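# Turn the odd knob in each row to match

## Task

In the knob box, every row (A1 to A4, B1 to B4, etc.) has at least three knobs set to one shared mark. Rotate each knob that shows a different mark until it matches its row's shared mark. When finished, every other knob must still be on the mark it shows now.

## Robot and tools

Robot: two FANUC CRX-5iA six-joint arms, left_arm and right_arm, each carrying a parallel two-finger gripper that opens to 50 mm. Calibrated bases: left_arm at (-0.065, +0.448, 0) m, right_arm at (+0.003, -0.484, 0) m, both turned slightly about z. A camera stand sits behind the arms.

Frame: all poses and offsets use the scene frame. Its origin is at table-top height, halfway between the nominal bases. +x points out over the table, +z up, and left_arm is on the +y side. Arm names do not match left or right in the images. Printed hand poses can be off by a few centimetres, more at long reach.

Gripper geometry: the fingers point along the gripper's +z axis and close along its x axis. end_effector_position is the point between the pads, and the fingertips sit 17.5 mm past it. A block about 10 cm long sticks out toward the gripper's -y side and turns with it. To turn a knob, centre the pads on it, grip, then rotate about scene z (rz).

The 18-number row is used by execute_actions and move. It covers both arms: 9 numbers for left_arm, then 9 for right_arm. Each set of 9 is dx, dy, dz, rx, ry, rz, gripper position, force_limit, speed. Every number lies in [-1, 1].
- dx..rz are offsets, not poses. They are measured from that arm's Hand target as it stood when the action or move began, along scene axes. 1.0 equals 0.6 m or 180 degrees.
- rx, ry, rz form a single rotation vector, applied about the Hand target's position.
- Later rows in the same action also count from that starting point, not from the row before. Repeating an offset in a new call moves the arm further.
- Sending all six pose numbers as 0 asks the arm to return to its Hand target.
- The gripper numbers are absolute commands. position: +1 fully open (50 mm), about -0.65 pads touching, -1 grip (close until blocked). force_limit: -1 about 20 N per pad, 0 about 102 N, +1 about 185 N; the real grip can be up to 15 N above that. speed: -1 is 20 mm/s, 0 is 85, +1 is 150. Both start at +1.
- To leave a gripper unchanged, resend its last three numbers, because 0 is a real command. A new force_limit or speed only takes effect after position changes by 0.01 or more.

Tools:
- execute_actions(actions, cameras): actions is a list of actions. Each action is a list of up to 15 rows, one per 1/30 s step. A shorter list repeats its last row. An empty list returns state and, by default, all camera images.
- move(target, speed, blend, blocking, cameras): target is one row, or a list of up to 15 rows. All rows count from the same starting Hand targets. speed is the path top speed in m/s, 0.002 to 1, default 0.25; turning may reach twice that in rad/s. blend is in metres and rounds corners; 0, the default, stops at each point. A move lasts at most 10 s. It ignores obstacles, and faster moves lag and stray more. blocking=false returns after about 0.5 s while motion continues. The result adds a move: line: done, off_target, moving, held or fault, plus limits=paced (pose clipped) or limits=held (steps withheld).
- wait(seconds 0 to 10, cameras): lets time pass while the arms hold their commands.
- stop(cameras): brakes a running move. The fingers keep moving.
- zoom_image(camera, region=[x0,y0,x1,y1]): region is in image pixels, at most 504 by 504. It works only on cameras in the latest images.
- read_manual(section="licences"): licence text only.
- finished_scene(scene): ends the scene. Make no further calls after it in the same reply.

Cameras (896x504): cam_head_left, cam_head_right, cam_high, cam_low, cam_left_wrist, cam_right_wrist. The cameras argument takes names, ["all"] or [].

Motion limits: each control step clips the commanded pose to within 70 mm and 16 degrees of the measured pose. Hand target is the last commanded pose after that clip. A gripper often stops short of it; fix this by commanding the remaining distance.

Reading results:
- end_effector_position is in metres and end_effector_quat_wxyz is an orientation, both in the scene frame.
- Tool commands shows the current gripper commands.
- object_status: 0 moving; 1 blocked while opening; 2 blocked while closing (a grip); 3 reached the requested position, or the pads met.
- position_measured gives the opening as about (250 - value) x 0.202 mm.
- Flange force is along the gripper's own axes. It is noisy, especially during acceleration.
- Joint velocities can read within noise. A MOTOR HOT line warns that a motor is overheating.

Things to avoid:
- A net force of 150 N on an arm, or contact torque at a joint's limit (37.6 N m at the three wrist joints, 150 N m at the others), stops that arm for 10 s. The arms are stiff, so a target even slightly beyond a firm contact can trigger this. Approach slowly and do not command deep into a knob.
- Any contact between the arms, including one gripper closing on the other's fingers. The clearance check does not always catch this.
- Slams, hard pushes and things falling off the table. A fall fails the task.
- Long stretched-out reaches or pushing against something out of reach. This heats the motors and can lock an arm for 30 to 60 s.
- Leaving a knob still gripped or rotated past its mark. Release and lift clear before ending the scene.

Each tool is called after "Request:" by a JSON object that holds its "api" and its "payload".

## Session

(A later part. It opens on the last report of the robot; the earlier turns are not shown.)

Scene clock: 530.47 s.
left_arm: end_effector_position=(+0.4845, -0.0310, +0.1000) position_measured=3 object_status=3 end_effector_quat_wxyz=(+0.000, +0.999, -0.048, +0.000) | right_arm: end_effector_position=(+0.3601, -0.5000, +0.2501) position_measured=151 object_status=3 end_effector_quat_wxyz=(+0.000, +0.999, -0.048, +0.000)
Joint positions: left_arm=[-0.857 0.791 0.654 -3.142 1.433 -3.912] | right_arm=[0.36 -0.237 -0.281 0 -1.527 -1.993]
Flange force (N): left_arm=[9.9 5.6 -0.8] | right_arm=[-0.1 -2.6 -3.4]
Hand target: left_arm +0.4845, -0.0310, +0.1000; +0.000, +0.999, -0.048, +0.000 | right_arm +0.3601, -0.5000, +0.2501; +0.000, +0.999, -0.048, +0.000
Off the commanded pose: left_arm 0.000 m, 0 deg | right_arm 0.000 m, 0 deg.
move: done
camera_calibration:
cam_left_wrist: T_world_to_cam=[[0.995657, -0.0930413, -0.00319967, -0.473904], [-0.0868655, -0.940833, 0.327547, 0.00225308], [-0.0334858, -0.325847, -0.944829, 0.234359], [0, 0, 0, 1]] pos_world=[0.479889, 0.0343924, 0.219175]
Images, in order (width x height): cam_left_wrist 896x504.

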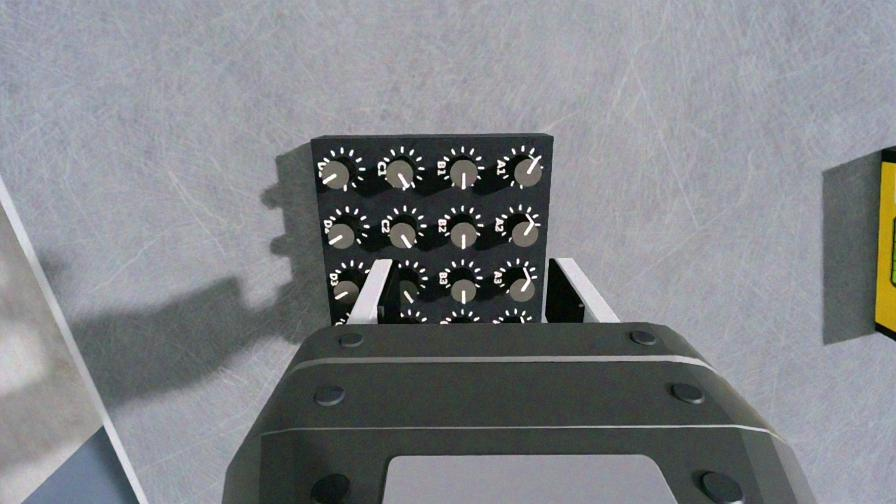

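Request:
{"api": "move", "payload": {"target": [[-0.002, 0.00817, 0, 0, 0, 0.5, 0.01, -1, -0.5, 0, 0, 0, 0, 0, 0, 0.01, -1, -0.5], [-0.002, 0.00817, 0, 0, 0, 1.0, 0.01, -1, -0.5, 0, 0, 0, 0, 0, 0, 0.01, -1, -0.5]], "speed": 0.5, "blend": [0.02, 0], "cameras": ["cam_left_wrist"]}}

Request:
{"api": "zoom_image", "payload": {"camera": "cam_left_wrist", "region": [380, 190, 580, 330]}}

Request:
{"api": "move", "payload": {"target": [0, 0, -0.05833, 0, 0, 0, 0.01, -1, -0.5, 0, 0, 0, 0, 0, 0, 0.01, -1, -0.5], "speed": 0.05, "cameras": ["cam_left_wrist"]}}

Request:
{"api": "zoom_image", "payload": {"camera": "cam_left_wrist", "region": [380, 190, 580, 330]}}

Scene clock: 550.60 s.
left_arm: end_effector_position=(+0.4833, -0.0260, +0.1000) position_measured=151 object_status=3 end_effector_quat_wxyz=(+0.000, +0.048, +0.999, +0.000) | right_arm: end_effector_position=(+0.3601, -0.5000, +0.2501) position_measured=151 object_status=3 end_effector_quat_wxyz=(+0.000, +0.999, -0.048, +0.000)
Joint positions: left_arm=[-0.854 0.779 0.634 -3.142 1.426 -0.773] | right_arm=[0.36 -0.237 -0.281 0 -1.527 -1.993]
Flange force (N): left_arm=[-9.1 -4.8 -0.1] | right_arm=[0.9 -1.0 -3.9]
Hand target: left_arm +0.4833, -0.0261, +0.1000; +0.000, +0.048, +0.999, +0.000 | right_arm +0.3601, -0.5000, +0.2501; +0.000, +0.999, -0.048, +0.000
Off the commanded pose: left_arm 0.000 m, 0 deg | right_arm 0.000 m, 0 deg.
move: done
camera_calibration:
cam_left_wrist: T_world_to_cam=[[-0.995657, 0.0930413, -0.00319967, 0.494996], [0.0868655, 0.940833, 0.327547, -0.0281879], [0.0334858, 0.325847, -0.944829, 0.220525], [0, 0, 0, 1]] pos_world=[0.487911, -0.0913924, 0.219175]
Images, in order (width x height): cam_left_wrist 896x504.

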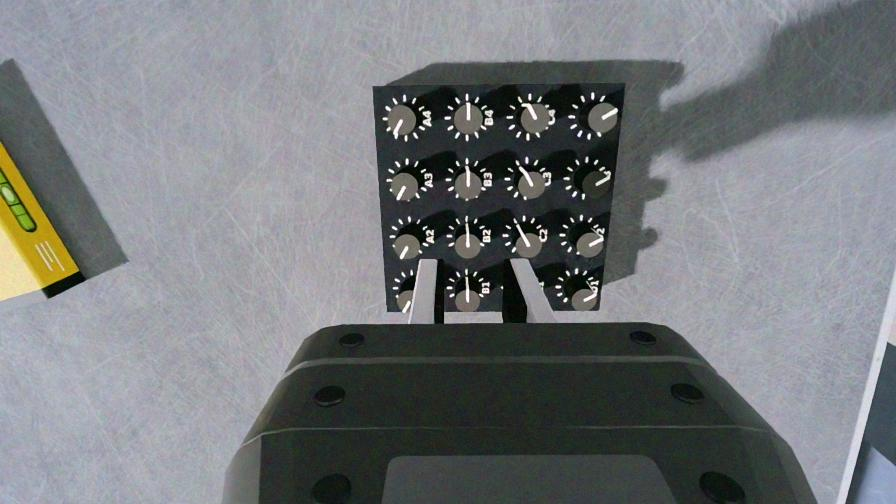

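Scaled by 2.520 from the camera's 896x504 image, which has a finer 1280x720 frame.

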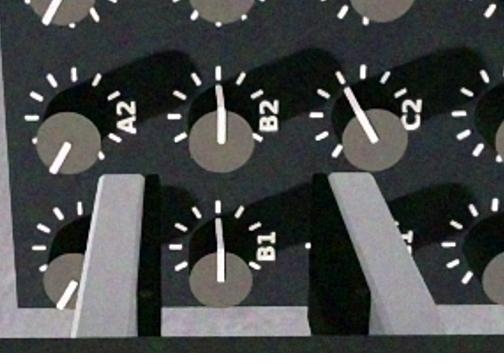

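Scene clock: 551.57 s.
left_arm: end_effector_position=(+0.4833, -0.0260, +0.0649) position_measured=151 object_status=3 end_effector_quat_wxyz=(+0.000, +0.048, +0.999, +0.000) | right_arm: end_effector_position=(+0.3601, -0.5000, +0.2501) position_measured=151 object_status=3 end_effector_quat_wxyz=(+0.000, +0.999, -0.048, +0.000)
Joint positions: left_arm=[-0.854 0.798 0.583 -3.142 1.356 -0.773] | right_arm=[0.36 -0.237 -0.281 0 -1.527 -1.993]
Flange force (N): left_arm=[-8.6 -5.0 0.1] | right_arm=[1.2 -1.2 -3.2]
Hand target: left_arm +0.4833, -0.0261, +0.0650; +0.000, +0.048, +0.999, +0.000 | right_arm +0.3601, -0.5000, +0.2501; +0.000, +0.999, -0.048, +0.000
Off the commanded pose: left_arm 0.000 m, 0 deg | right_arm 0.000 m, 0 deg.
move: done
camera_calibration:
cam_left_wrist: T_world_to_cam=[[-0.995657, 0.0930479, -0.00318735, 0.494882], [0.0868727, 0.940802, 0.327636, -0.0167463], [0.0334845, 0.325936, -0.944799, 0.187459], [0, 0, 0, 1]] pos_world=[0.487911, -0.0913924, 0.184175]
Images, in order (width x height): cam_left_wrist 896x504.

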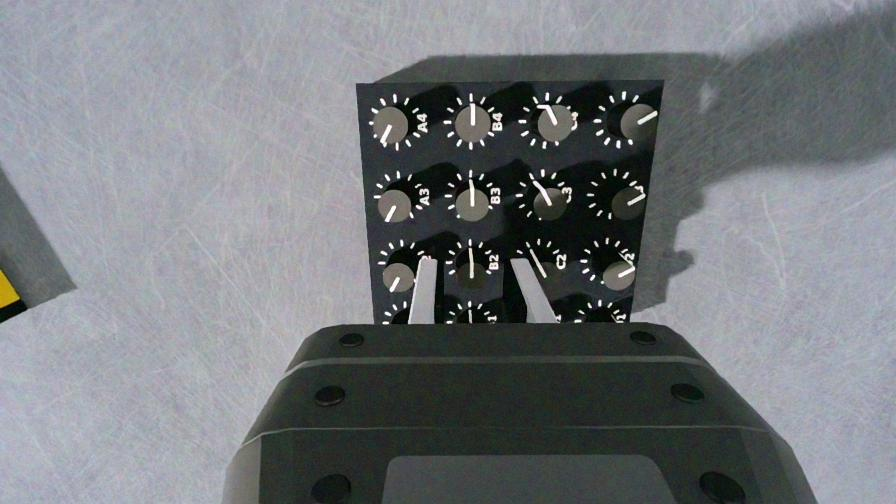

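Scaled by 2.520 from the camera's 896x504 image, which has a finer 1280x720 frame.

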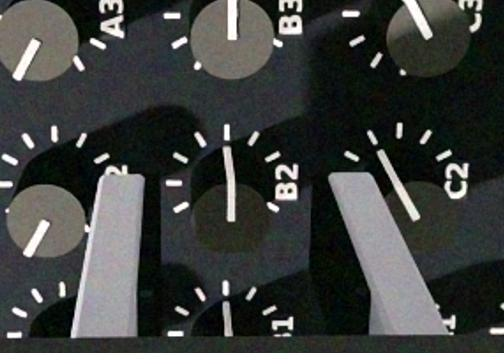

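Request:
{"api": "move", "payload": {"target": [[0, 0, -0.03083, 0, 0, 0, 0.01, -1, -0.5, 0, 0, 0, 0, 0, 0, 0.01, -1, -0.5], [0, 0, -0.03083, 0, 0, 0, -1, -1, -1, 0, 0, 0, 0, 0, 0, 0.01, -1, -0.5]], "speed": 0.1, "cameras": ["cam_left_wrist"]}}

Request:
{"api": "zoom_image", "payload": {"camera": "cam_left_wrist", "region": [380, 190, 580, 330]}}

Scene clock: 586.63 s.
left_arm: end_effector_position=(+0.4833, -0.0261, +0.0465) position_measured=197 object_status=2 end_effector_quat_wxyz=(+0.000, +0.048, +0.999, +0.000) | right_arm: end_effector_position=(+0.3601, -0.5000, +0.2501) position_measured=151 object_status=3 end_effector_quat_wxyz=(+0.000, +0.999, -0.048, +0.000)
Joint positions: left_arm=[-0.854 0.81 0.56 -3.142 1.321 -0.773] | right_arm=[0.36 -0.237 -0.281 0 -1.527 -1.993]
Flange force (N): left_arm=[-9.2 -4.6 1.0] | right_arm=[0.3 -1.4 -3.3]
Hand target: left_arm +0.4833, -0.0261, +0.0465; +0.000, +0.048, +0.999, +0.000 | right_arm +0.3601, -0.5000, +0.2501; +0.000, +0.999, -0.048, +0.000
Off the commanded pose: left_arm 0.000 m, 0 deg | right_arm 0.000 m, 0 deg.
move: done
camera_calibration:
cam_left_wrist: T_world_to_cam=[[-0.995657, 0.0930413, -0.00319967, 0.494835], [0.0868655, 0.940833, 0.327547, -0.01057], [0.0334858, 0.325847, -0.944829, 0.170009], [0, 0, 0, 1]] pos_world=[0.487911, -0.0914924, 0.165675]
Images, in order (width x height): cam_left_wrist 896x504.

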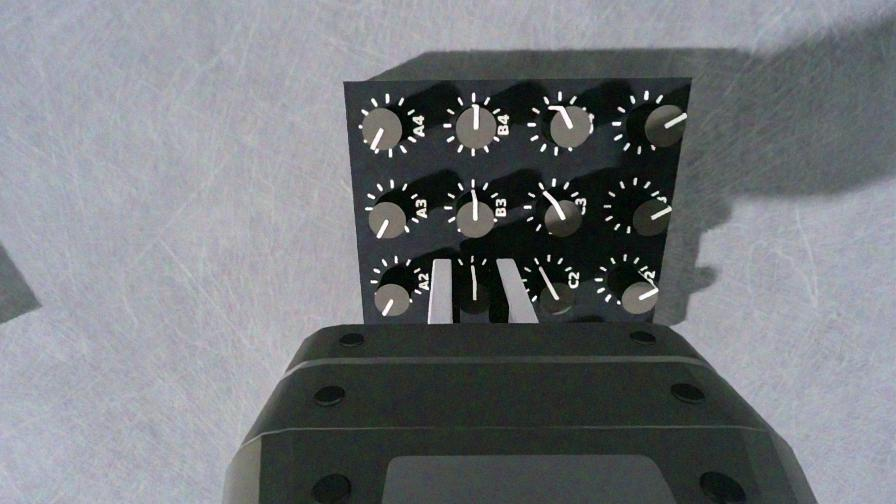

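Scaled by 2.520 from the camera's 896x504 image, which has a finer 1280x720 frame.

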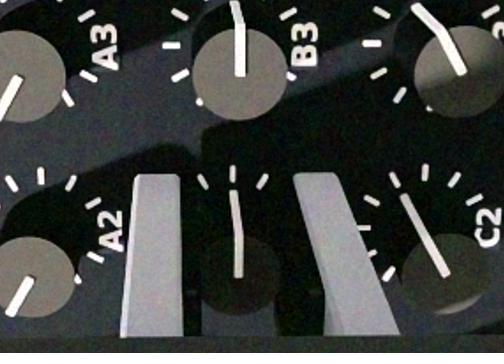

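Request:
{"api": "move", "payload": {"target": [[0, 0, 0, 0, 0, 0.5, -1, -1, -1, 0, 0, 0, 0, 0, 0, 0.01, -1, -0.5], [0, 0, 0, 0, 0, 0, -1, -1, -1, 0, 0, 0, 0, 0, 0, 0.01, -1, -0.5]], "speed": [0.6, 1.0], "cameras": ["cam_left_wrist"]}}

Request:
{"api": "zoom_image", "payload": {"camera": "cam_left_wrist", "region": [380, 190, 580, 330]}}

Scene clock: 595.70 s.
left_arm: end_effector_position=(+0.4833, -0.0261, +0.0465) position_measured=197 object_status=2 end_effector_quat_wxyz=(+0.000, +0.048, +0.999, +0.000) | right_arm: end_effector_position=(+0.3601, -0.5000, +0.2501) position_measured=151 object_status=3 end_effector_quat_wxyz=(+0.000, +0.999, -0.048, +0.000)
Joint positions: left_arm=[-0.854 0.81 0.56 -3.142 1.321 -0.773] | right_arm=[0.36 -0.237 -0.281 0 -1.527 -1.993]
Flange force (N): left_arm=[-8.6 -3.5 1.0] | right_arm=[1.1 -1.2 -3.9]
Hand target: left_arm +0.4833, -0.0261, +0.0465; +0.000, +0.048, +0.999, +0.000 | right_arm +0.3601, -0.5000, +0.2501; +0.000, +0.999, -0.048, +0.000
Off the commanded pose: left_arm 0.000 m, 0 deg | right_arm 0.000 m, 0 deg.
move: done; limits=paced
camera_calibration:
cam_left_wrist: T_world_to_cam=[[-0.995657, 0.0930413, -0.00319967, 0.494835], [0.0868655, 0.940833, 0.327547, -0.01057], [0.0334858, 0.325847, -0.944829, 0.170009], [0, 0, 0, 1]] pos_world=[0.487911, -0.0914924, 0.165675]
Images, in order (width x height): cam_left_wrist 896x504.

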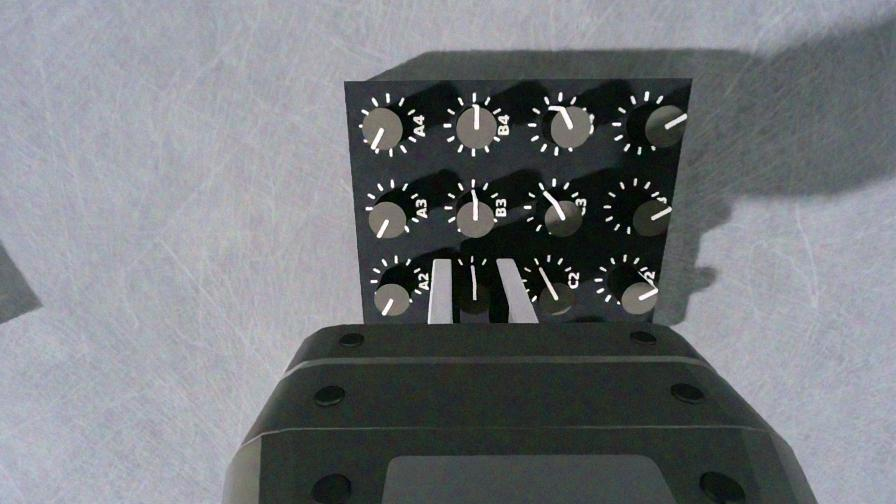

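Scaled by 2.520 from the camera's 896x504 image, which has a finer 1280x720 frame.

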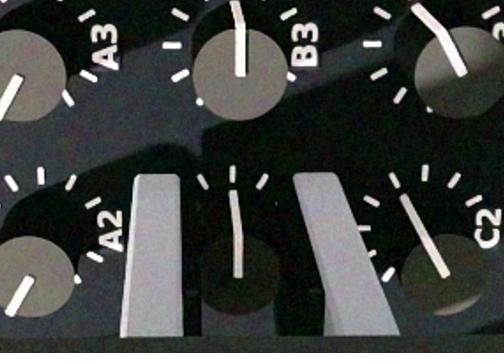

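Request:
{"api": "move", "payload": {"target": [[0, 0, 0, 0, 0, 0, 0.01, -1, -0.5, 0, 0, 0, 0, 0, 0, 0.01, -1, -0.5], [0, 0, 0.08333, 0, 0, 0, 0.01, -1, -0.5, 0, 0, 0, 0, 0, 0, 0.01, -1, -0.5], [-0.01717, 0.0545, 0.13917, 0, 0, 0, 0.01, -1, -0.5, 0, 0, 0, 0, 0, 0, 0.01, -1, -0.5]], "speed": [0.2, 0.2, 0.3], "blend": [0, 0.02, 0], "cameras": ["cam_left_wrist"]}}

Request:
{"api": "zoom_image", "payload": {"camera": "cam_left_wrist", "region": [350, 20, 590, 260]}}

Scene clock: 639.27 s.
left_arm: end_effector_position=(+0.4730, +0.0067, +0.1299) position_measured=151 object_status=3 end_effector_quat_wxyz=(+0.000, +0.048, +0.999, +0.000) | right_arm: end_effector_position=(+0.3601, -0.5000, +0.2501) position_measured=151 object_status=3 end_effector_quat_wxyz=(+0.000, +0.999, -0.048, +0.000)
Joint positions: left_arm=[-0.836 0.681 0.544 -3.142 1.434 -0.792] | right_arm=[0.36 -0.237 -0.281 0 -1.527 -1.993]
Flange force (N): left_arm=[-8.8 -5.0 -0.8] | right_arm=[1.0 -1.4 -2.8]
Hand target: left_arm +0.4730, +0.0066, +0.1300; +0.000, +0.048, +0.999, +0.000 | right_arm +0.3601, -0.5000, +0.2501; +0.000, +0.999, -0.048, +0.000
Off the commanded pose: left_arm 0.000 m, 0 deg | right_arm 0.000 m, 0 deg.
move: done
camera_calibration:
cam_left_wrist: T_world_to_cam=[[-0.99566, 0.093015, -0.00309404, 0.481768], [0.0868712, 0.940794, 0.327659, -0.0678848], [0.0333881, 0.325968, -0.944791, 0.238509], [0, 0, 0, 1]] pos_world=[0.477611, -0.0586924, 0.249074]
Images, in order (width x height): cam_left_wrist 896x504.

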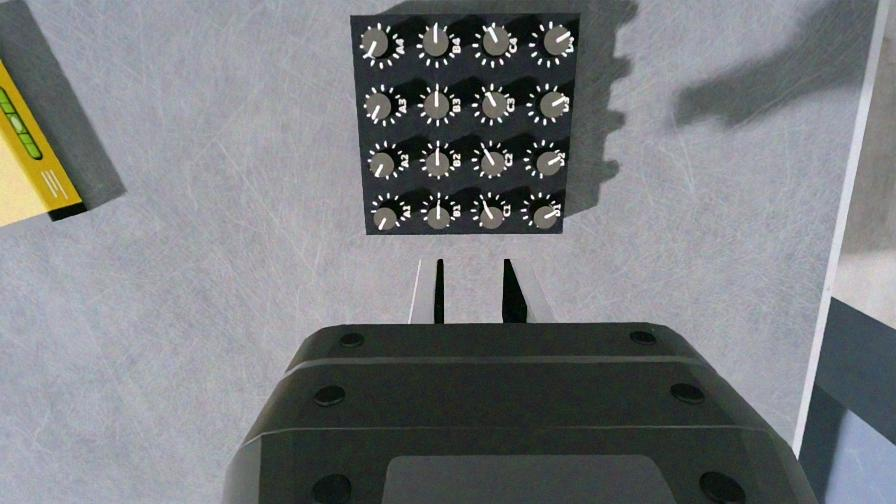

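Scaled by 2.100 from the camera's 896x504 image, which has a finer 1280x720 frame.

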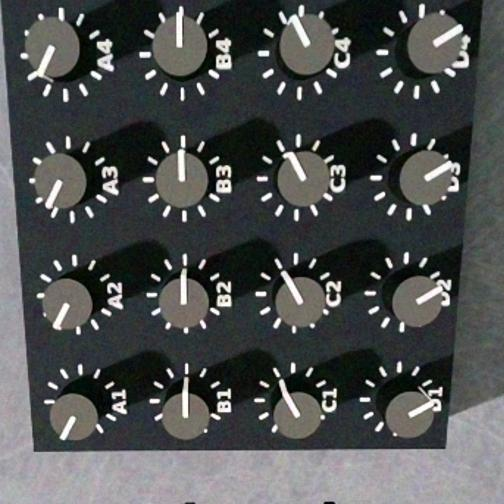

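Request:
{"api": "move", "payload": {"target": [-0.0383, 0.489, -0.05, 0, 0, 0, 0.01, -1, -0.5, 0, 0, 0, 0, 0, 0, 0.01, -1, -0.5], "speed": 0.4, "cameras": ["cam_high"]}}

Scene clock: 650.03 s.
left_arm: end_effector_position=(+0.4500, +0.3000, +0.1000) position_measured=151 object_status=3 end_effector_quat_wxyz=(+0.000, +0.048, +0.999, +0.000) | right_arm: end_effector_position=(+0.3601, -0.5000, +0.2501) position_measured=151 object_status=3 end_effector_quat_wxyz=(+0.000, +0.999, -0.048, +0.000)
Joint positions: left_arm=[-0.486 0.302 -0.084 -3.142 1.185 -1.141] | right_arm=[0.36 -0.237 -0.281 0 -1.527 -1.993]
Flange force (N): left_arm=[-4.6 1.9 -0.5] | right_arm=[0.0 -0.5 -3.0]
Hand target: left_arm +0.4500, +0.3000, +0.1000; +0.000, +0.048, +0.999, +0.000 | right_arm +0.3601, -0.5000, +0.2501; +0.000, +0.999, -0.048, +0.000
Off the commanded pose: left_arm 0.000 m, 0 deg | right_arm 0.000 m, 0 deg.
move: done
Images, in order (width x height): cam_high 896x504.

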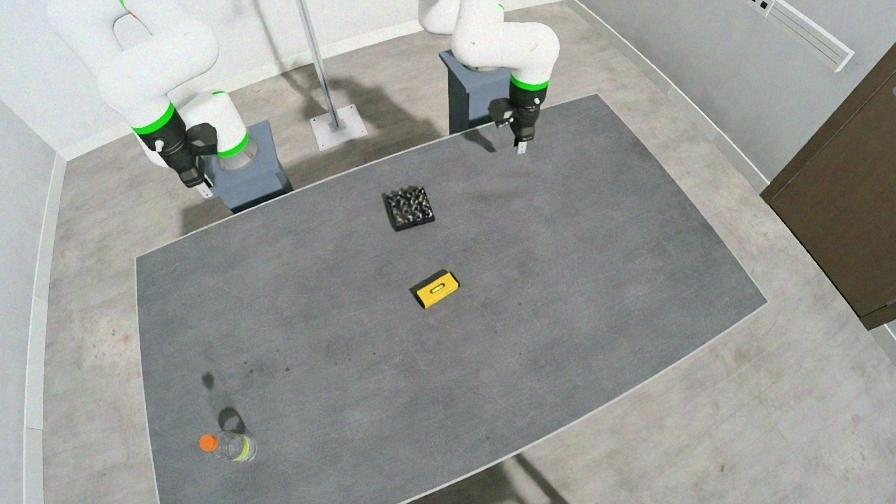

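Request:
{"api": "zoom_image", "payload": {"camera": "cam_high", "region": [490, 110, 560, 170]}}

Request:
{"api": "move", "payload": {"target": [0.3333, -0.25, 0, 0, 0, 0, 0.01, -1, -0.5, 0, 0, 0, 0, 0, 0, 0.01, -1, -0.5], "speed": 0.5, "cameras": ["cam_high"]}}

Request:
{"api": "zoom_image", "payload": {"camera": "cam_high", "region": [450, 130, 550, 210]}}

Scaled by 7.200 from the camera's 896x504 image, which has a finer 1280x720 frame.

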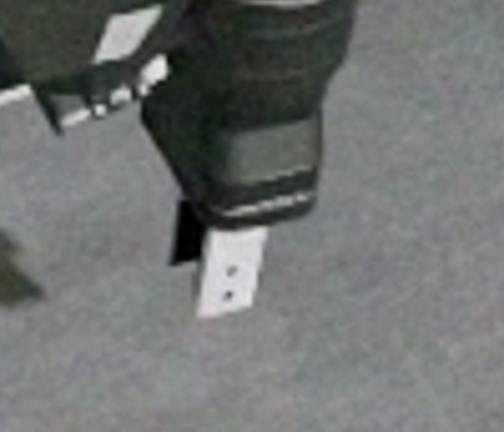

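Scene clock: 654.43 s.
left_arm: end_effector_position=(+0.6500, +0.1500, +0.1000) position_measured=151 object_status=3 end_effector_quat_wxyz=(+0.000, +0.048, +0.999, +0.000) | right_arm: end_effector_position=(+0.3601, -0.5000, +0.2501) position_measured=151 object_status=3 end_effector_quat_wxyz=(+0.000, +0.999, -0.048, +0.000)
Joint positions: left_arm=[-0.524 0.953 0.934 -3.142 1.552 -1.103] | right_arm=[0.36 -0.237 -0.281 0 -1.527 -1.993]
Flange force (N): left_arm=no reading | right_arm=[1.7 -1.0 -3.8]
Hand target: left_arm +0.6500, +0.1500, +0.1000; +0.000, +0.048, +0.999, +0.000 | right_arm +0.3601, -0.5000, +0.2501; +0.000, +0.999, -0.048, +0.000
Off the commanded pose: left_arm 0.000 m, 0 deg | right_arm 0.000 m, 0 deg.
move: done; limits=paced
Images, in order (width x height): cam_high 896x504.

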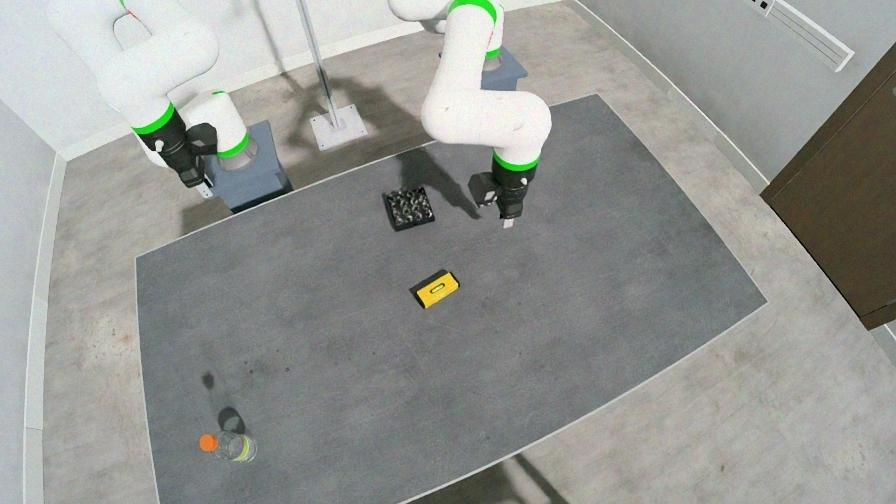

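Scaled by 5.040 from the camera's 896x504 image, which has a finer 1280x720 frame.

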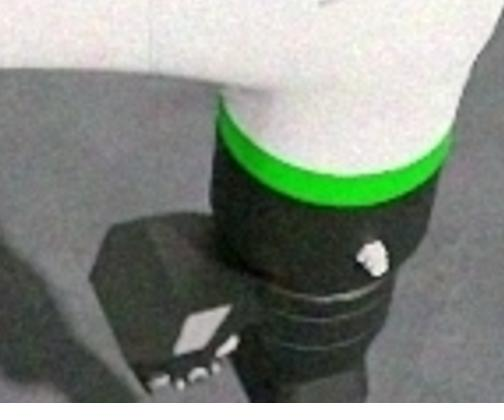

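Request:
{"api": "zoom_image", "payload": {"camera": "cam_high", "region": [475, 190, 545, 250]}}

Scaled by 7.200 from the camera's 896x504 image, which has a finer 1280x720 frame.

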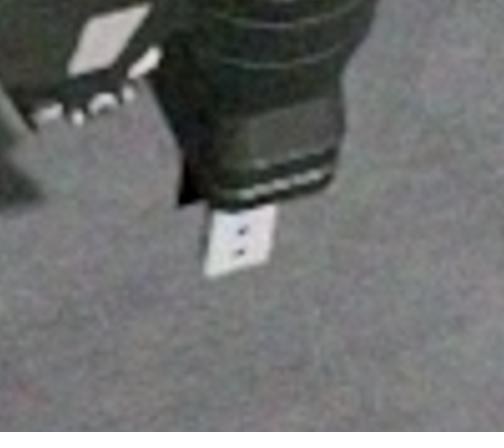

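Request:
{"api": "move", "payload": {"target": [-0.5833, 0.4167, 0.3333, 0, 0, 0, 0.01, -1, -0.5, 0.1753, 0.6973, -0.2, 0, 0, 0, 0.01, -1, -0.5], "speed": 0.5, "cameras": ["cam_right_wrist"]}}

Request:
{"api": "zoom_image", "payload": {"camera": "cam_right_wrist", "region": [350, 20, 590, 260]}}

Scene clock: 682.87 s.
left_arm: end_effector_position=(+0.3000, +0.4001, +0.2999) position_measured=151 object_status=3 end_effector_quat_wxyz=(+0.000, +0.048, +0.999, +0.000) | right_arm: end_effector_position=(+0.4652, -0.0816, +0.1301) position_measured=151 object_status=3 end_effector_quat_wxyz=(+0.000, +0.999, -0.048, +0.000)
Joint positions: left_arm=[-0.453 -0.207 -0.141 -3.142 1.637 -1.174] | right_arm=[0.963 0.462 0.209 0 -1.318 -2.596]
Flange force (N): left_arm=[-0.9 1.7 -1.8] | right_arm=[3.9 -5.2 -2.3]
Hand target: left_arm +0.3000, +0.4001, +0.3000; +0.000, +0.048, +0.999, +0.000 | right_arm +0.4652, -0.0816, +0.1301; +0.000, +0.999, -0.048, +0.000
Off the commanded pose: left_arm 0.000 m, 0 deg | right_arm 0.000 m, 0 deg.
move: done; limits=paced
camera_calibration:
cam_right_wrist: T_world_to_cam=[[0.995521, -0.0943592, 0.00589719, -0.464103], [-0.0913946, -0.944528, 0.31546, -0.0505946], [-0.0241965, -0.314586, -0.948921, 0.239595], [0, 0, 0, 1]] pos_world=[0.463198, -0.0162074, 0.246054]
Images, in order (width x height): cam_right_wrist 896x504.

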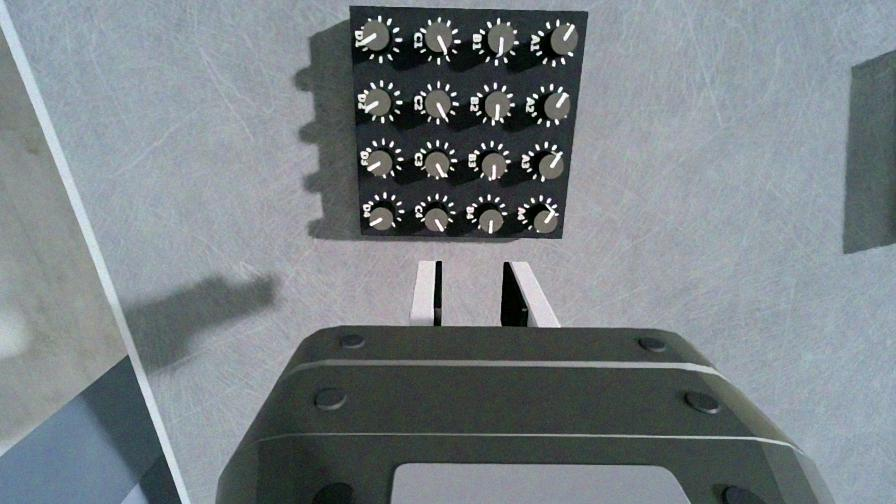

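Scaled by 2.100 from the camera's 896x504 image, which has a finer 1280x720 frame.

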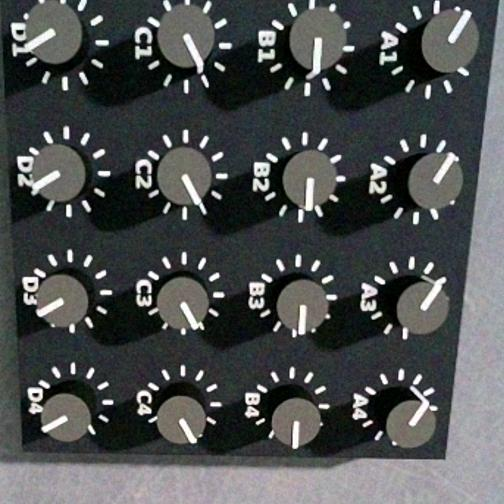

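Request:
{"api": "move", "payload": {"target": [[0, 0, 0, 0, 0, 0, 0.01, -1, -0.5, 0.0683, 0.0018, -0.0917, 0, 0, 0, 0.01, -1, -0.5], [0, 0, 0, 0, 0, 0, 0.01, -1, -0.5, 0.0683, 0.0018, -0.13917, 0, 0, 0, 0.01, -1, -0.5], [0, 0, 0, 0, 0, 0, 0.01, -1, -0.5, 0.0683, 0.0018, -0.13917, 0, 0, 0, -1, -1, -1]], "speed": [0.3, 0.15, 0.15], "blend": [0.008, 0, 0], "cameras": ["cam_right_wrist"]}}

Request:
{"api": "zoom_image", "payload": {"camera": "cam_right_wrist", "region": [380, 200, 580, 330]}}

Scene clock: 751.30 s.
left_arm: end_effector_position=(+0.3000, +0.4001, +0.3000) position_measured=151 object_status=3 end_effector_quat_wxyz=(+0.000, +0.048, +0.999, +0.000) | right_arm: end_effector_position=(+0.5062, -0.0805, +0.0466) position_measured=197 object_status=2 end_effector_quat_wxyz=(+0.000, +0.999, -0.048, +0.000)
Joint positions: left_arm=[-0.453 -0.207 -0.141 -3.142 1.637 -1.174] | right_arm=[0.912 0.605 0.221 0 -1.187 -2.545]
Flange force (N): left_arm=[-0.4 2.0 -1.5] | right_arm=[2.2 -5.3 -1.0]
Hand target: left_arm +0.3000, +0.4001, +0.3000; +0.000, +0.048, +0.999, +0.000 | right_arm +0.5062, -0.0805, +0.0466; +0.000, +0.999, -0.048, +0.000
Off the commanded pose: left_arm 0.000 m, 0 deg | right_arm 0.000 m, 0 deg.
move: done
camera_calibration:
cam_right_wrist: T_world_to_cam=[[0.995521, -0.0943592, 0.00589719, -0.504323], [-0.0913946, -0.944528, 0.31546, -0.0194676], [-0.0241965, -0.314586, -0.948921, 0.161698], [0, 0, 0, 1]] pos_world=[0.504198, -0.0151074, 0.162554]
Images, in order (width x height): cam_right_wrist 896x504.

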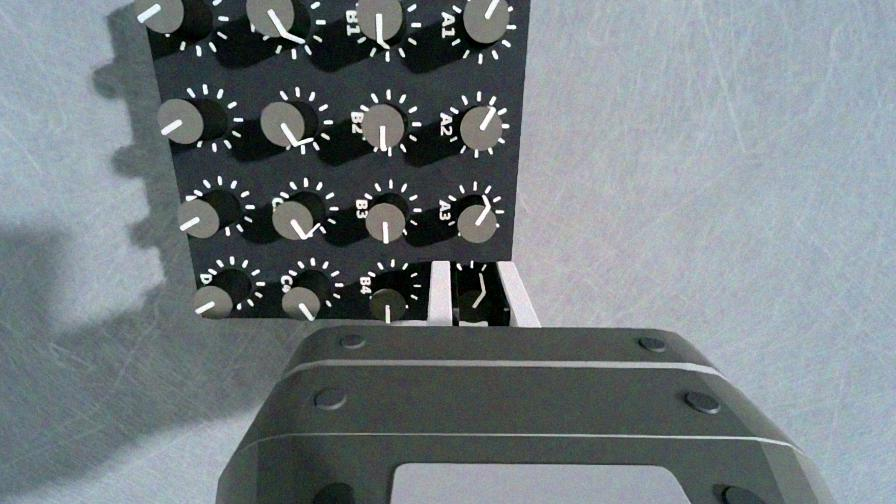

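Scaled by 2.520 from the camera's 896x504 image, which has a finer 1280x720 frame.

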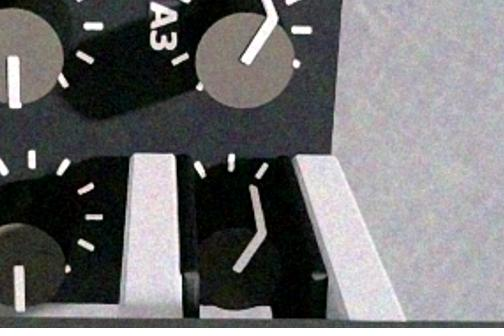

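Request:
{"api": "move", "payload": {"target": [[0, 0, 0, 0, 0, 0, 0.01, -1, -0.5, 0, 0, 0, 0, 0, 0.5, -1, -1, -1], [0, 0, 0, 0, 0, 0, 0.01, -1, -0.5, 0, 0, 0, 0, 0, 0, -1, -1, -1], [0, 0, 0, 0, 0, 0, 0.01, -1, -0.5, 0, 0, 0, 0, 0, 0, 0.01, -1, -0.5], [0, 0, 0, 0, 0, 0, 0.01, -1, -0.5, 0, 0, 0.13917, 0, 0, 0, 0.01, -1, -0.5]], "speed": [0.7, 0.7, 0.3, 0.3], "cameras": ["cam_right_wrist"]}}

Request:
{"api": "zoom_image", "payload": {"camera": "cam_right_wrist", "region": [310, 20, 550, 260]}}

Scene clock: 760.63 s.
left_arm: end_effector_position=(+0.3000, +0.4001, +0.3000) position_measured=151 object_status=3 end_effector_quat_wxyz=(+0.000, +0.048, +0.999, +0.000) | right_arm: end_effector_position=(+0.5062, -0.0805, +0.1302) position_measured=151 object_status=3 end_effector_quat_wxyz=(+0.000, +0.999, -0.048, +0.000)
Joint positions: left_arm=[-0.453 -0.207 -0.141 -3.142 1.637 -1.174] | right_arm=[0.912 0.542 0.328 0 -1.356 -2.545]
Flange force (N): left_arm=[-1.0 2.0 -2.0] | right_arm=[5.1 -5.7 -3.6]
Hand target: left_arm +0.3000, +0.4001, +0.3000; +0.000, +0.048, +0.999, +0.000 | right_arm +0.5062, -0.0805, +0.1301; +0.000, +0.999, -0.048, +0.000
Off the commanded pose: left_arm 0.000 m, 0 deg | right_arm 0.000 m, 0 deg.
move: done
camera_calibration:
cam_right_wrist: T_world_to_cam=[[0.995517, -0.0943837, 0.00610658, -0.504767], [-0.0914864, -0.944555, 0.315352, -0.0457769], [-0.0239961, -0.314497, -0.948955, 0.240935], [0, 0, 0, 1]] pos_world=[0.504098, -0.0151073, 0.246154]
Images, in order (width x height): cam_right_wrist 896x504.

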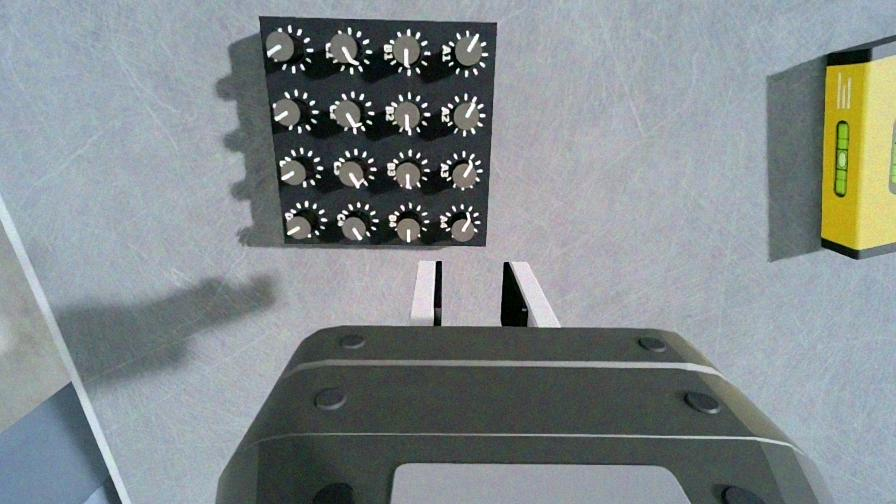

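Scaled by 2.100 from the camera's 896x504 image, which has a finer 1280x720 frame.

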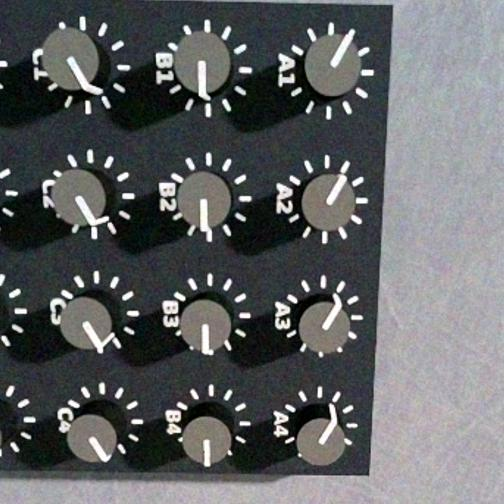

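Request:
{"api": "move", "payload": {"target": [0, 0, 0, 0, 0, 0, 0.01, -1, -0.5, -0.2437, -0.6992, 0.2, 0, 0, 0, 0.01, -1, -0.5], "speed": 0.4}}

Request:
{"api": "move", "payload": {"target": [0, 0, 0, 0, 0, 0, 0.01, -1, -0.5, 0.2437, 0.6992, -0.2, 0, 0, 0, 0.01, -1, -0.5], "speed": 0.8}}

Request:
{"api": "move", "payload": {"target": [0, 0, 0, 0, 0, 0, 0.01, -1, -0.5, -0.2437, -0.6992, 0.2, 0, 0, 0, 0.01, -1, -0.5], "speed": 0.6}}

Scene clock: 815.67 s.
left_arm: end_effector_position=(+0.3000, +0.4001, +0.3000) position_measured=151 object_status=3 end_effector_quat_wxyz=(+0.000, +0.048, +0.999, +0.000) | right_arm: end_effector_position=(+0.3600, -0.5000, +0.2501) position_measured=151 object_status=3 end_effector_quat_wxyz=(+0.000, +0.999, -0.048, +0.000)
Joint positions: left_arm=[-0.453 -0.207 -0.141 -3.142 1.637 -1.174] | right_arm=[0.36 -0.237 -0.281 0 -1.527 -1.993]
Flange force (N): left_arm=[-0.2 1.5 -1.4] | right_arm=[3.0 -0.2 -3.4]
Hand target: left_arm +0.3000, +0.4001, +0.3000; +0.000, +0.048, +0.999, +0.000 | right_arm +0.3600, -0.5001, +0.2501; +0.000, +0.999, -0.048, +0.000
Off the commanded pose: left_arm 0.000 m, 0 deg | right_arm 0.000 m, 0 deg.
move: done

Scene clock: 817.27 s.
left_arm: end_effector_position=(+0.3000, +0.4001, +0.3000) position_measured=151 object_status=3 end_effector_quat_wxyz=(+0.000, +0.048, +0.999, +0.000) | right_arm: end_effector_position=(+0.5062, -0.0806, +0.1301) position_measured=151 object_status=3 end_effector_quat_wxyz=(+0.000, +0.999, -0.048, +0.000)
Joint positions: left_arm=[-0.453 -0.207 -0.141 -3.142 1.637 -1.174] | right_arm=[0.912 0.543 0.328 0 -1.356 -2.545]
Flange force (N): left_arm=[-0.2 2.2 -1.6] | right_arm=[3.6 -4.4 -2.1]
Hand target: left_arm +0.3000, +0.4001, +0.3000; +0.000, +0.048, +0.999, +0.000 | right_arm +0.5062, -0.0805, +0.1301; +0.000, +0.999, -0.048, +0.000
Off the commanded pose: left_arm 0.000 m, 0 deg | right_arm 0.000 m, 0 deg.
move: done; limits=paced

Scene clock: 818.87 s.
left_arm: end_effector_position=(+0.3000, +0.4001, +0.3000) position_measured=151 object_status=3 end_effector_quat_wxyz=(+0.000, +0.048, +0.999, +0.000) | right_arm: end_effector_position=(+0.3600, -0.5000, +0.2501) position_measured=151 object_status=3 end_effector_quat_wxyz=(+0.000, +0.999, -0.048, +0.000)
Joint positions: left_arm=[-0.453 -0.207 -0.141 -3.142 1.637 -1.174] | right_arm=[0.36 -0.237 -0.281 0 -1.527 -1.993]
Flange force (N): left_arm=[0.4 1.7 -1.4] | right_arm=[1.9 -2.0 -4.1]
Hand target: left_arm +0.3000, +0.4001, +0.3000; +0.000, +0.048, +0.999, +0.000 | right_arm +0.3600, -0.5001, +0.2501; +0.000, +0.999, -0.048, +0.000
Off the commanded pose: left_arm 0.000 m, 0 deg | right_arm 0.000 m, 0 deg.
move: done; limits=paced

Request:
{"api": "execute_actions", "payload": {"actions": [], "cameras": ["cam_high", "cam_head_left", "cam_head_right", "cam_low"]}}

Request:
{"api": "zoom_image", "payload": {"camera": "cam_high", "region": [370, 170, 450, 245]}}

Request:
{"api": "zoom_image", "payload": {"camera": "cam_head_left", "region": [440, 200, 540, 290]}}

Scene clock: 956.87 s.
left_arm: end_effector_position=(+0.3000, +0.4001, +0.3000) position_measured=151 object_status=3 end_effector_quat_wxyz=(+0.000, +0.048, +0.999, +0.000) | right_arm: end_effector_position=(+0.3600, -0.5001, +0.2501) position_measured=151 object_status=3 end_effector_quat_wxyz=(+0.000, +0.999, -0.048, +0.000)
Joint positions: left_arm=[-0.453 -0.207 -0.141 -3.142 1.637 -1.174] | right_arm=[0.36 -0.237 -0.281 0 -1.527 -1.993]
Joint velocities: within noise
Flange force (N): left_arm=[-0.7 1.8 -1.9] | right_arm=[0.3 -1.8 -3.4]
Hand target: left_arm +0.3000, +0.4001, +0.3000; +0.000, +0.048, +0.999, +0.000 | right_arm +0.3600, -0.5001, +0.2501; +0.000, +0.999, -0.048, +0.000
Tool commands: left_gripper/position=+0.01 left_gripper/force_limit=-1.0 left_gripper/speed=-0.5 right_gripper/position=+0.01 right_gripper/force_limit=-1.0 right_gripper/speed=-0.5
Off the commanded pose: left_arm 0.000 m, 0 deg | right_arm 0.000 m, 0 deg.
Images, in order (width x height): cam_head_left 896x504, cam_head_right 896x504, cam_high 896x504, cam_low 896x504.

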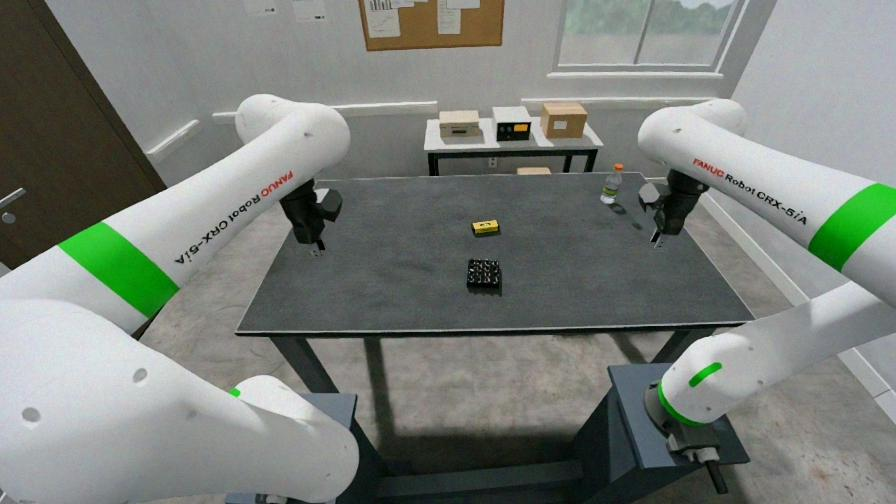

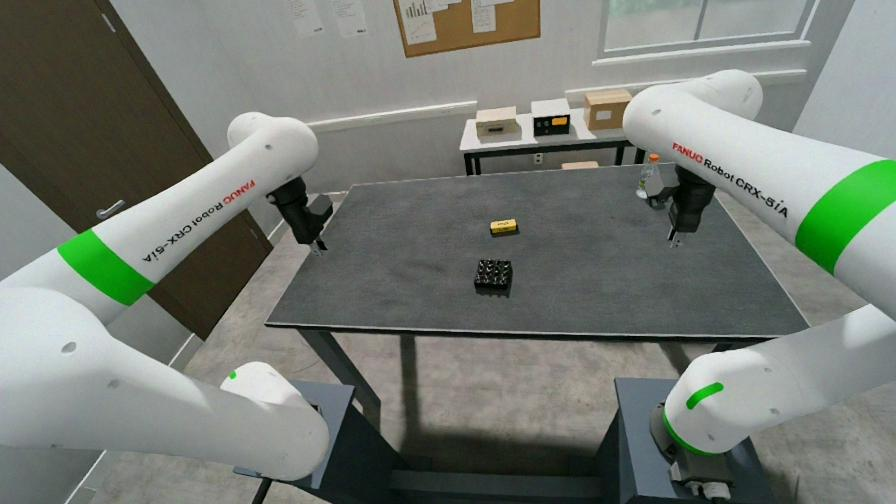

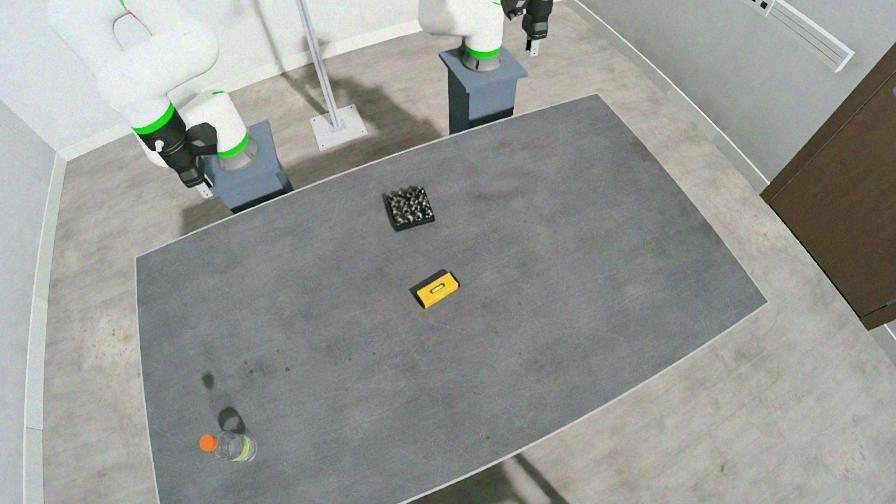

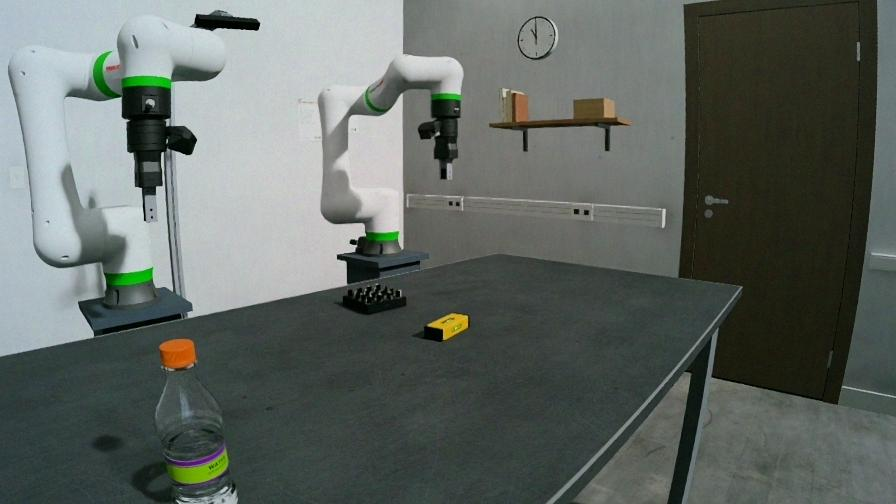

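Scaled by 6.300 from the camera's 896x504 image, which has a finer 1280x720 frame.

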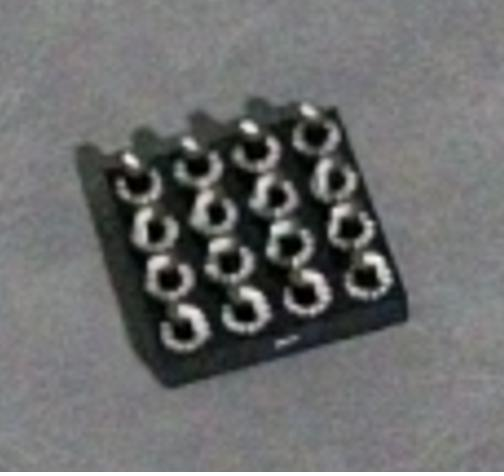

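Scaled by 5.040 from the camera's 896x504 image, which has a finer 1280x720 frame.

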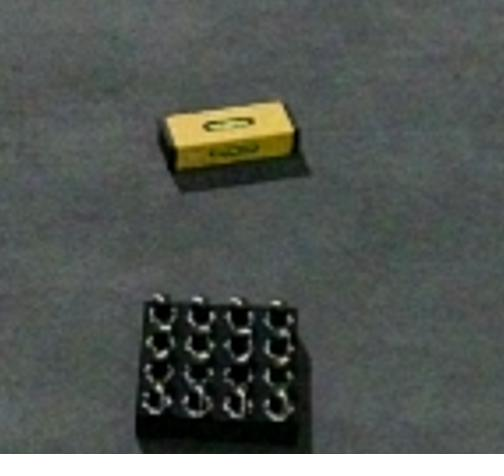

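Request:
{"api": "move", "payload": {"target": [0, 0, 0, 0, 0, 0, 0.01, -1, -0.5, 0.1745, 0.6963, -0.2, 0, 0, 0, 0.01, -1, -0.5], "speed": 0.5, "cameras": ["cam_right_wrist"]}}

Request:
{"api": "zoom_image", "payload": {"camera": "cam_right_wrist", "region": [350, 20, 590, 260]}}

Scene clock: 979.40 s.
left_arm: end_effector_position=(+0.3000, +0.4001, +0.3000) position_measured=151 object_status=3 end_effector_quat_wxyz=(+0.000, +0.048, +0.999, +0.000) | right_arm: end_effector_position=(+0.4647, -0.0823, +0.1301) position_measured=151 object_status=3 end_effector_quat_wxyz=(+0.000, +0.999, -0.048, +0.000)
Joint positions: left_arm=[-0.453 -0.207 -0.141 -3.142 1.637 -1.174] | right_arm=[0.963 0.46 0.206 0 -1.317 -2.596]
Flange force (N): left_arm=[-0.6 1.6 -1.7] | right_arm=[3.0 -4.4 -2.1]
Hand target: left_arm +0.3000, +0.4001, +0.3000; +0.000, +0.048, +0.999, +0.000 | right_arm +0.4647, -0.0823, +0.1301; +0.000, +0.999, -0.048, +0.000
Off the commanded pose: left_arm 0.000 m, 0 deg | right_arm 0.000 m, 0 deg.
move: done; limits=paced
camera_calibration:
cam_right_wrist: T_world_to_cam=[[0.995512, -0.094453, 0.00592967, -0.463578], [-0.0914938, -0.944518, 0.315458, -0.0512644], [-0.0241953, -0.314585, -0.948921, 0.239359], [0, 0, 0, 1]] pos_world=[0.462598, -0.0169076, 0.246054]
Images, in order (width x height): cam_right_wrist 896x504.

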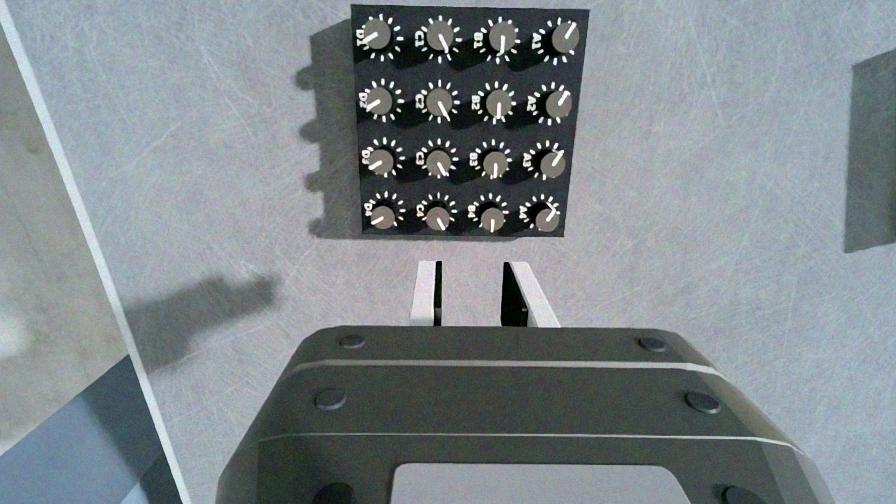

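Scaled by 2.100 from the camera's 896x504 image, which has a finer 1280x720 frame.

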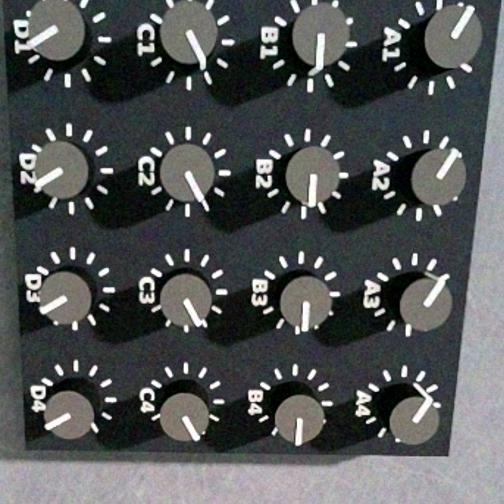

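Request:
{"api": "move", "payload": {"target": [0, 0, 0, 0, 0, 0, 0.01, -1, -0.5, 0.0340, 0.0948, -0.1085, 0, 0, 0, -0.10, -1, -0.5], "speed": 0.4, "cameras": ["cam_right_wrist"]}}

Request:
{"api": "zoom_image", "payload": {"camera": "cam_right_wrist", "region": [380, 200, 580, 330]}}

Scene clock: 1020.67 s.
left_arm: end_effector_position=(+0.3000, +0.4001, +0.3000) position_measured=151 object_status=3 end_effector_quat_wxyz=(+0.000, +0.048, +0.999, +0.000) | right_arm: end_effector_position=(+0.4851, -0.0254, +0.0650) position_measured=167 object_status=3 end_effector_quat_wxyz=(+0.000, +0.999, -0.048, +0.000)
Joint positions: left_arm=[-0.453 -0.207 -0.141 -3.142 1.637 -1.174] | right_arm=[0.99 0.638 0.319 0 -1.252 -2.623]
Flange force (N): left_arm=[-0.6 2.6 -1.7] | right_arm=[4.1 -5.7 -1.1]
Hand target: left_arm +0.3000, +0.4001, +0.3000; +0.000, +0.048, +0.999, +0.000 | right_arm +0.4851, -0.0254, +0.0650; +0.000, +0.999, -0.048, +0.000
Off the commanded pose: left_arm 0.000 m, 0 deg | right_arm 0.000 m, 0 deg.
move: done
camera_calibration:
cam_right_wrist: T_world_to_cam=[[0.995523, -0.09433, 0.00598266, -0.478145], [-0.0913962, -0.94456, 0.315362, 0.0248537], [-0.0240971, -0.314497, -0.948953, 0.195933], [0, 0, 0, 1]] pos_world=[0.482998, 0.0399928, 0.180954]
Images, in order (width x height): cam_right_wrist 896x504.

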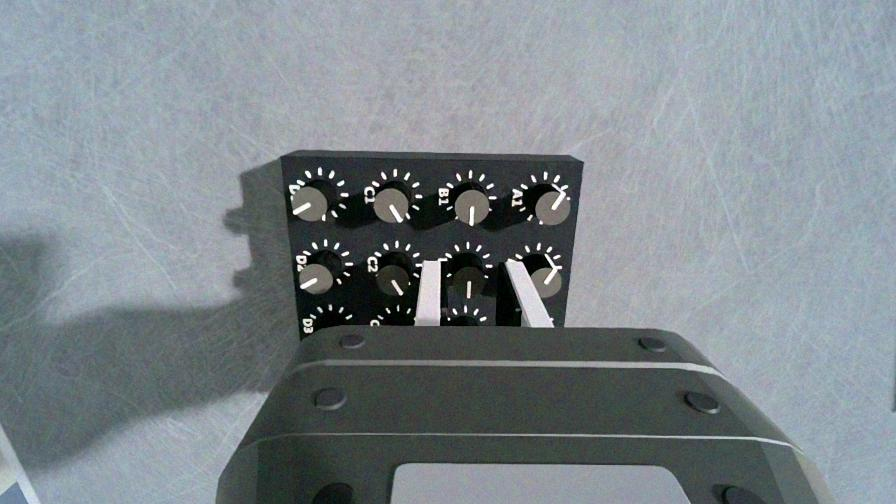

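Scaled by 2.520 from the camera's 896x504 image, which has a finer 1280x720 frame.

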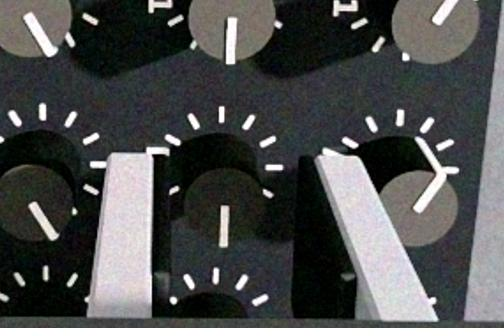

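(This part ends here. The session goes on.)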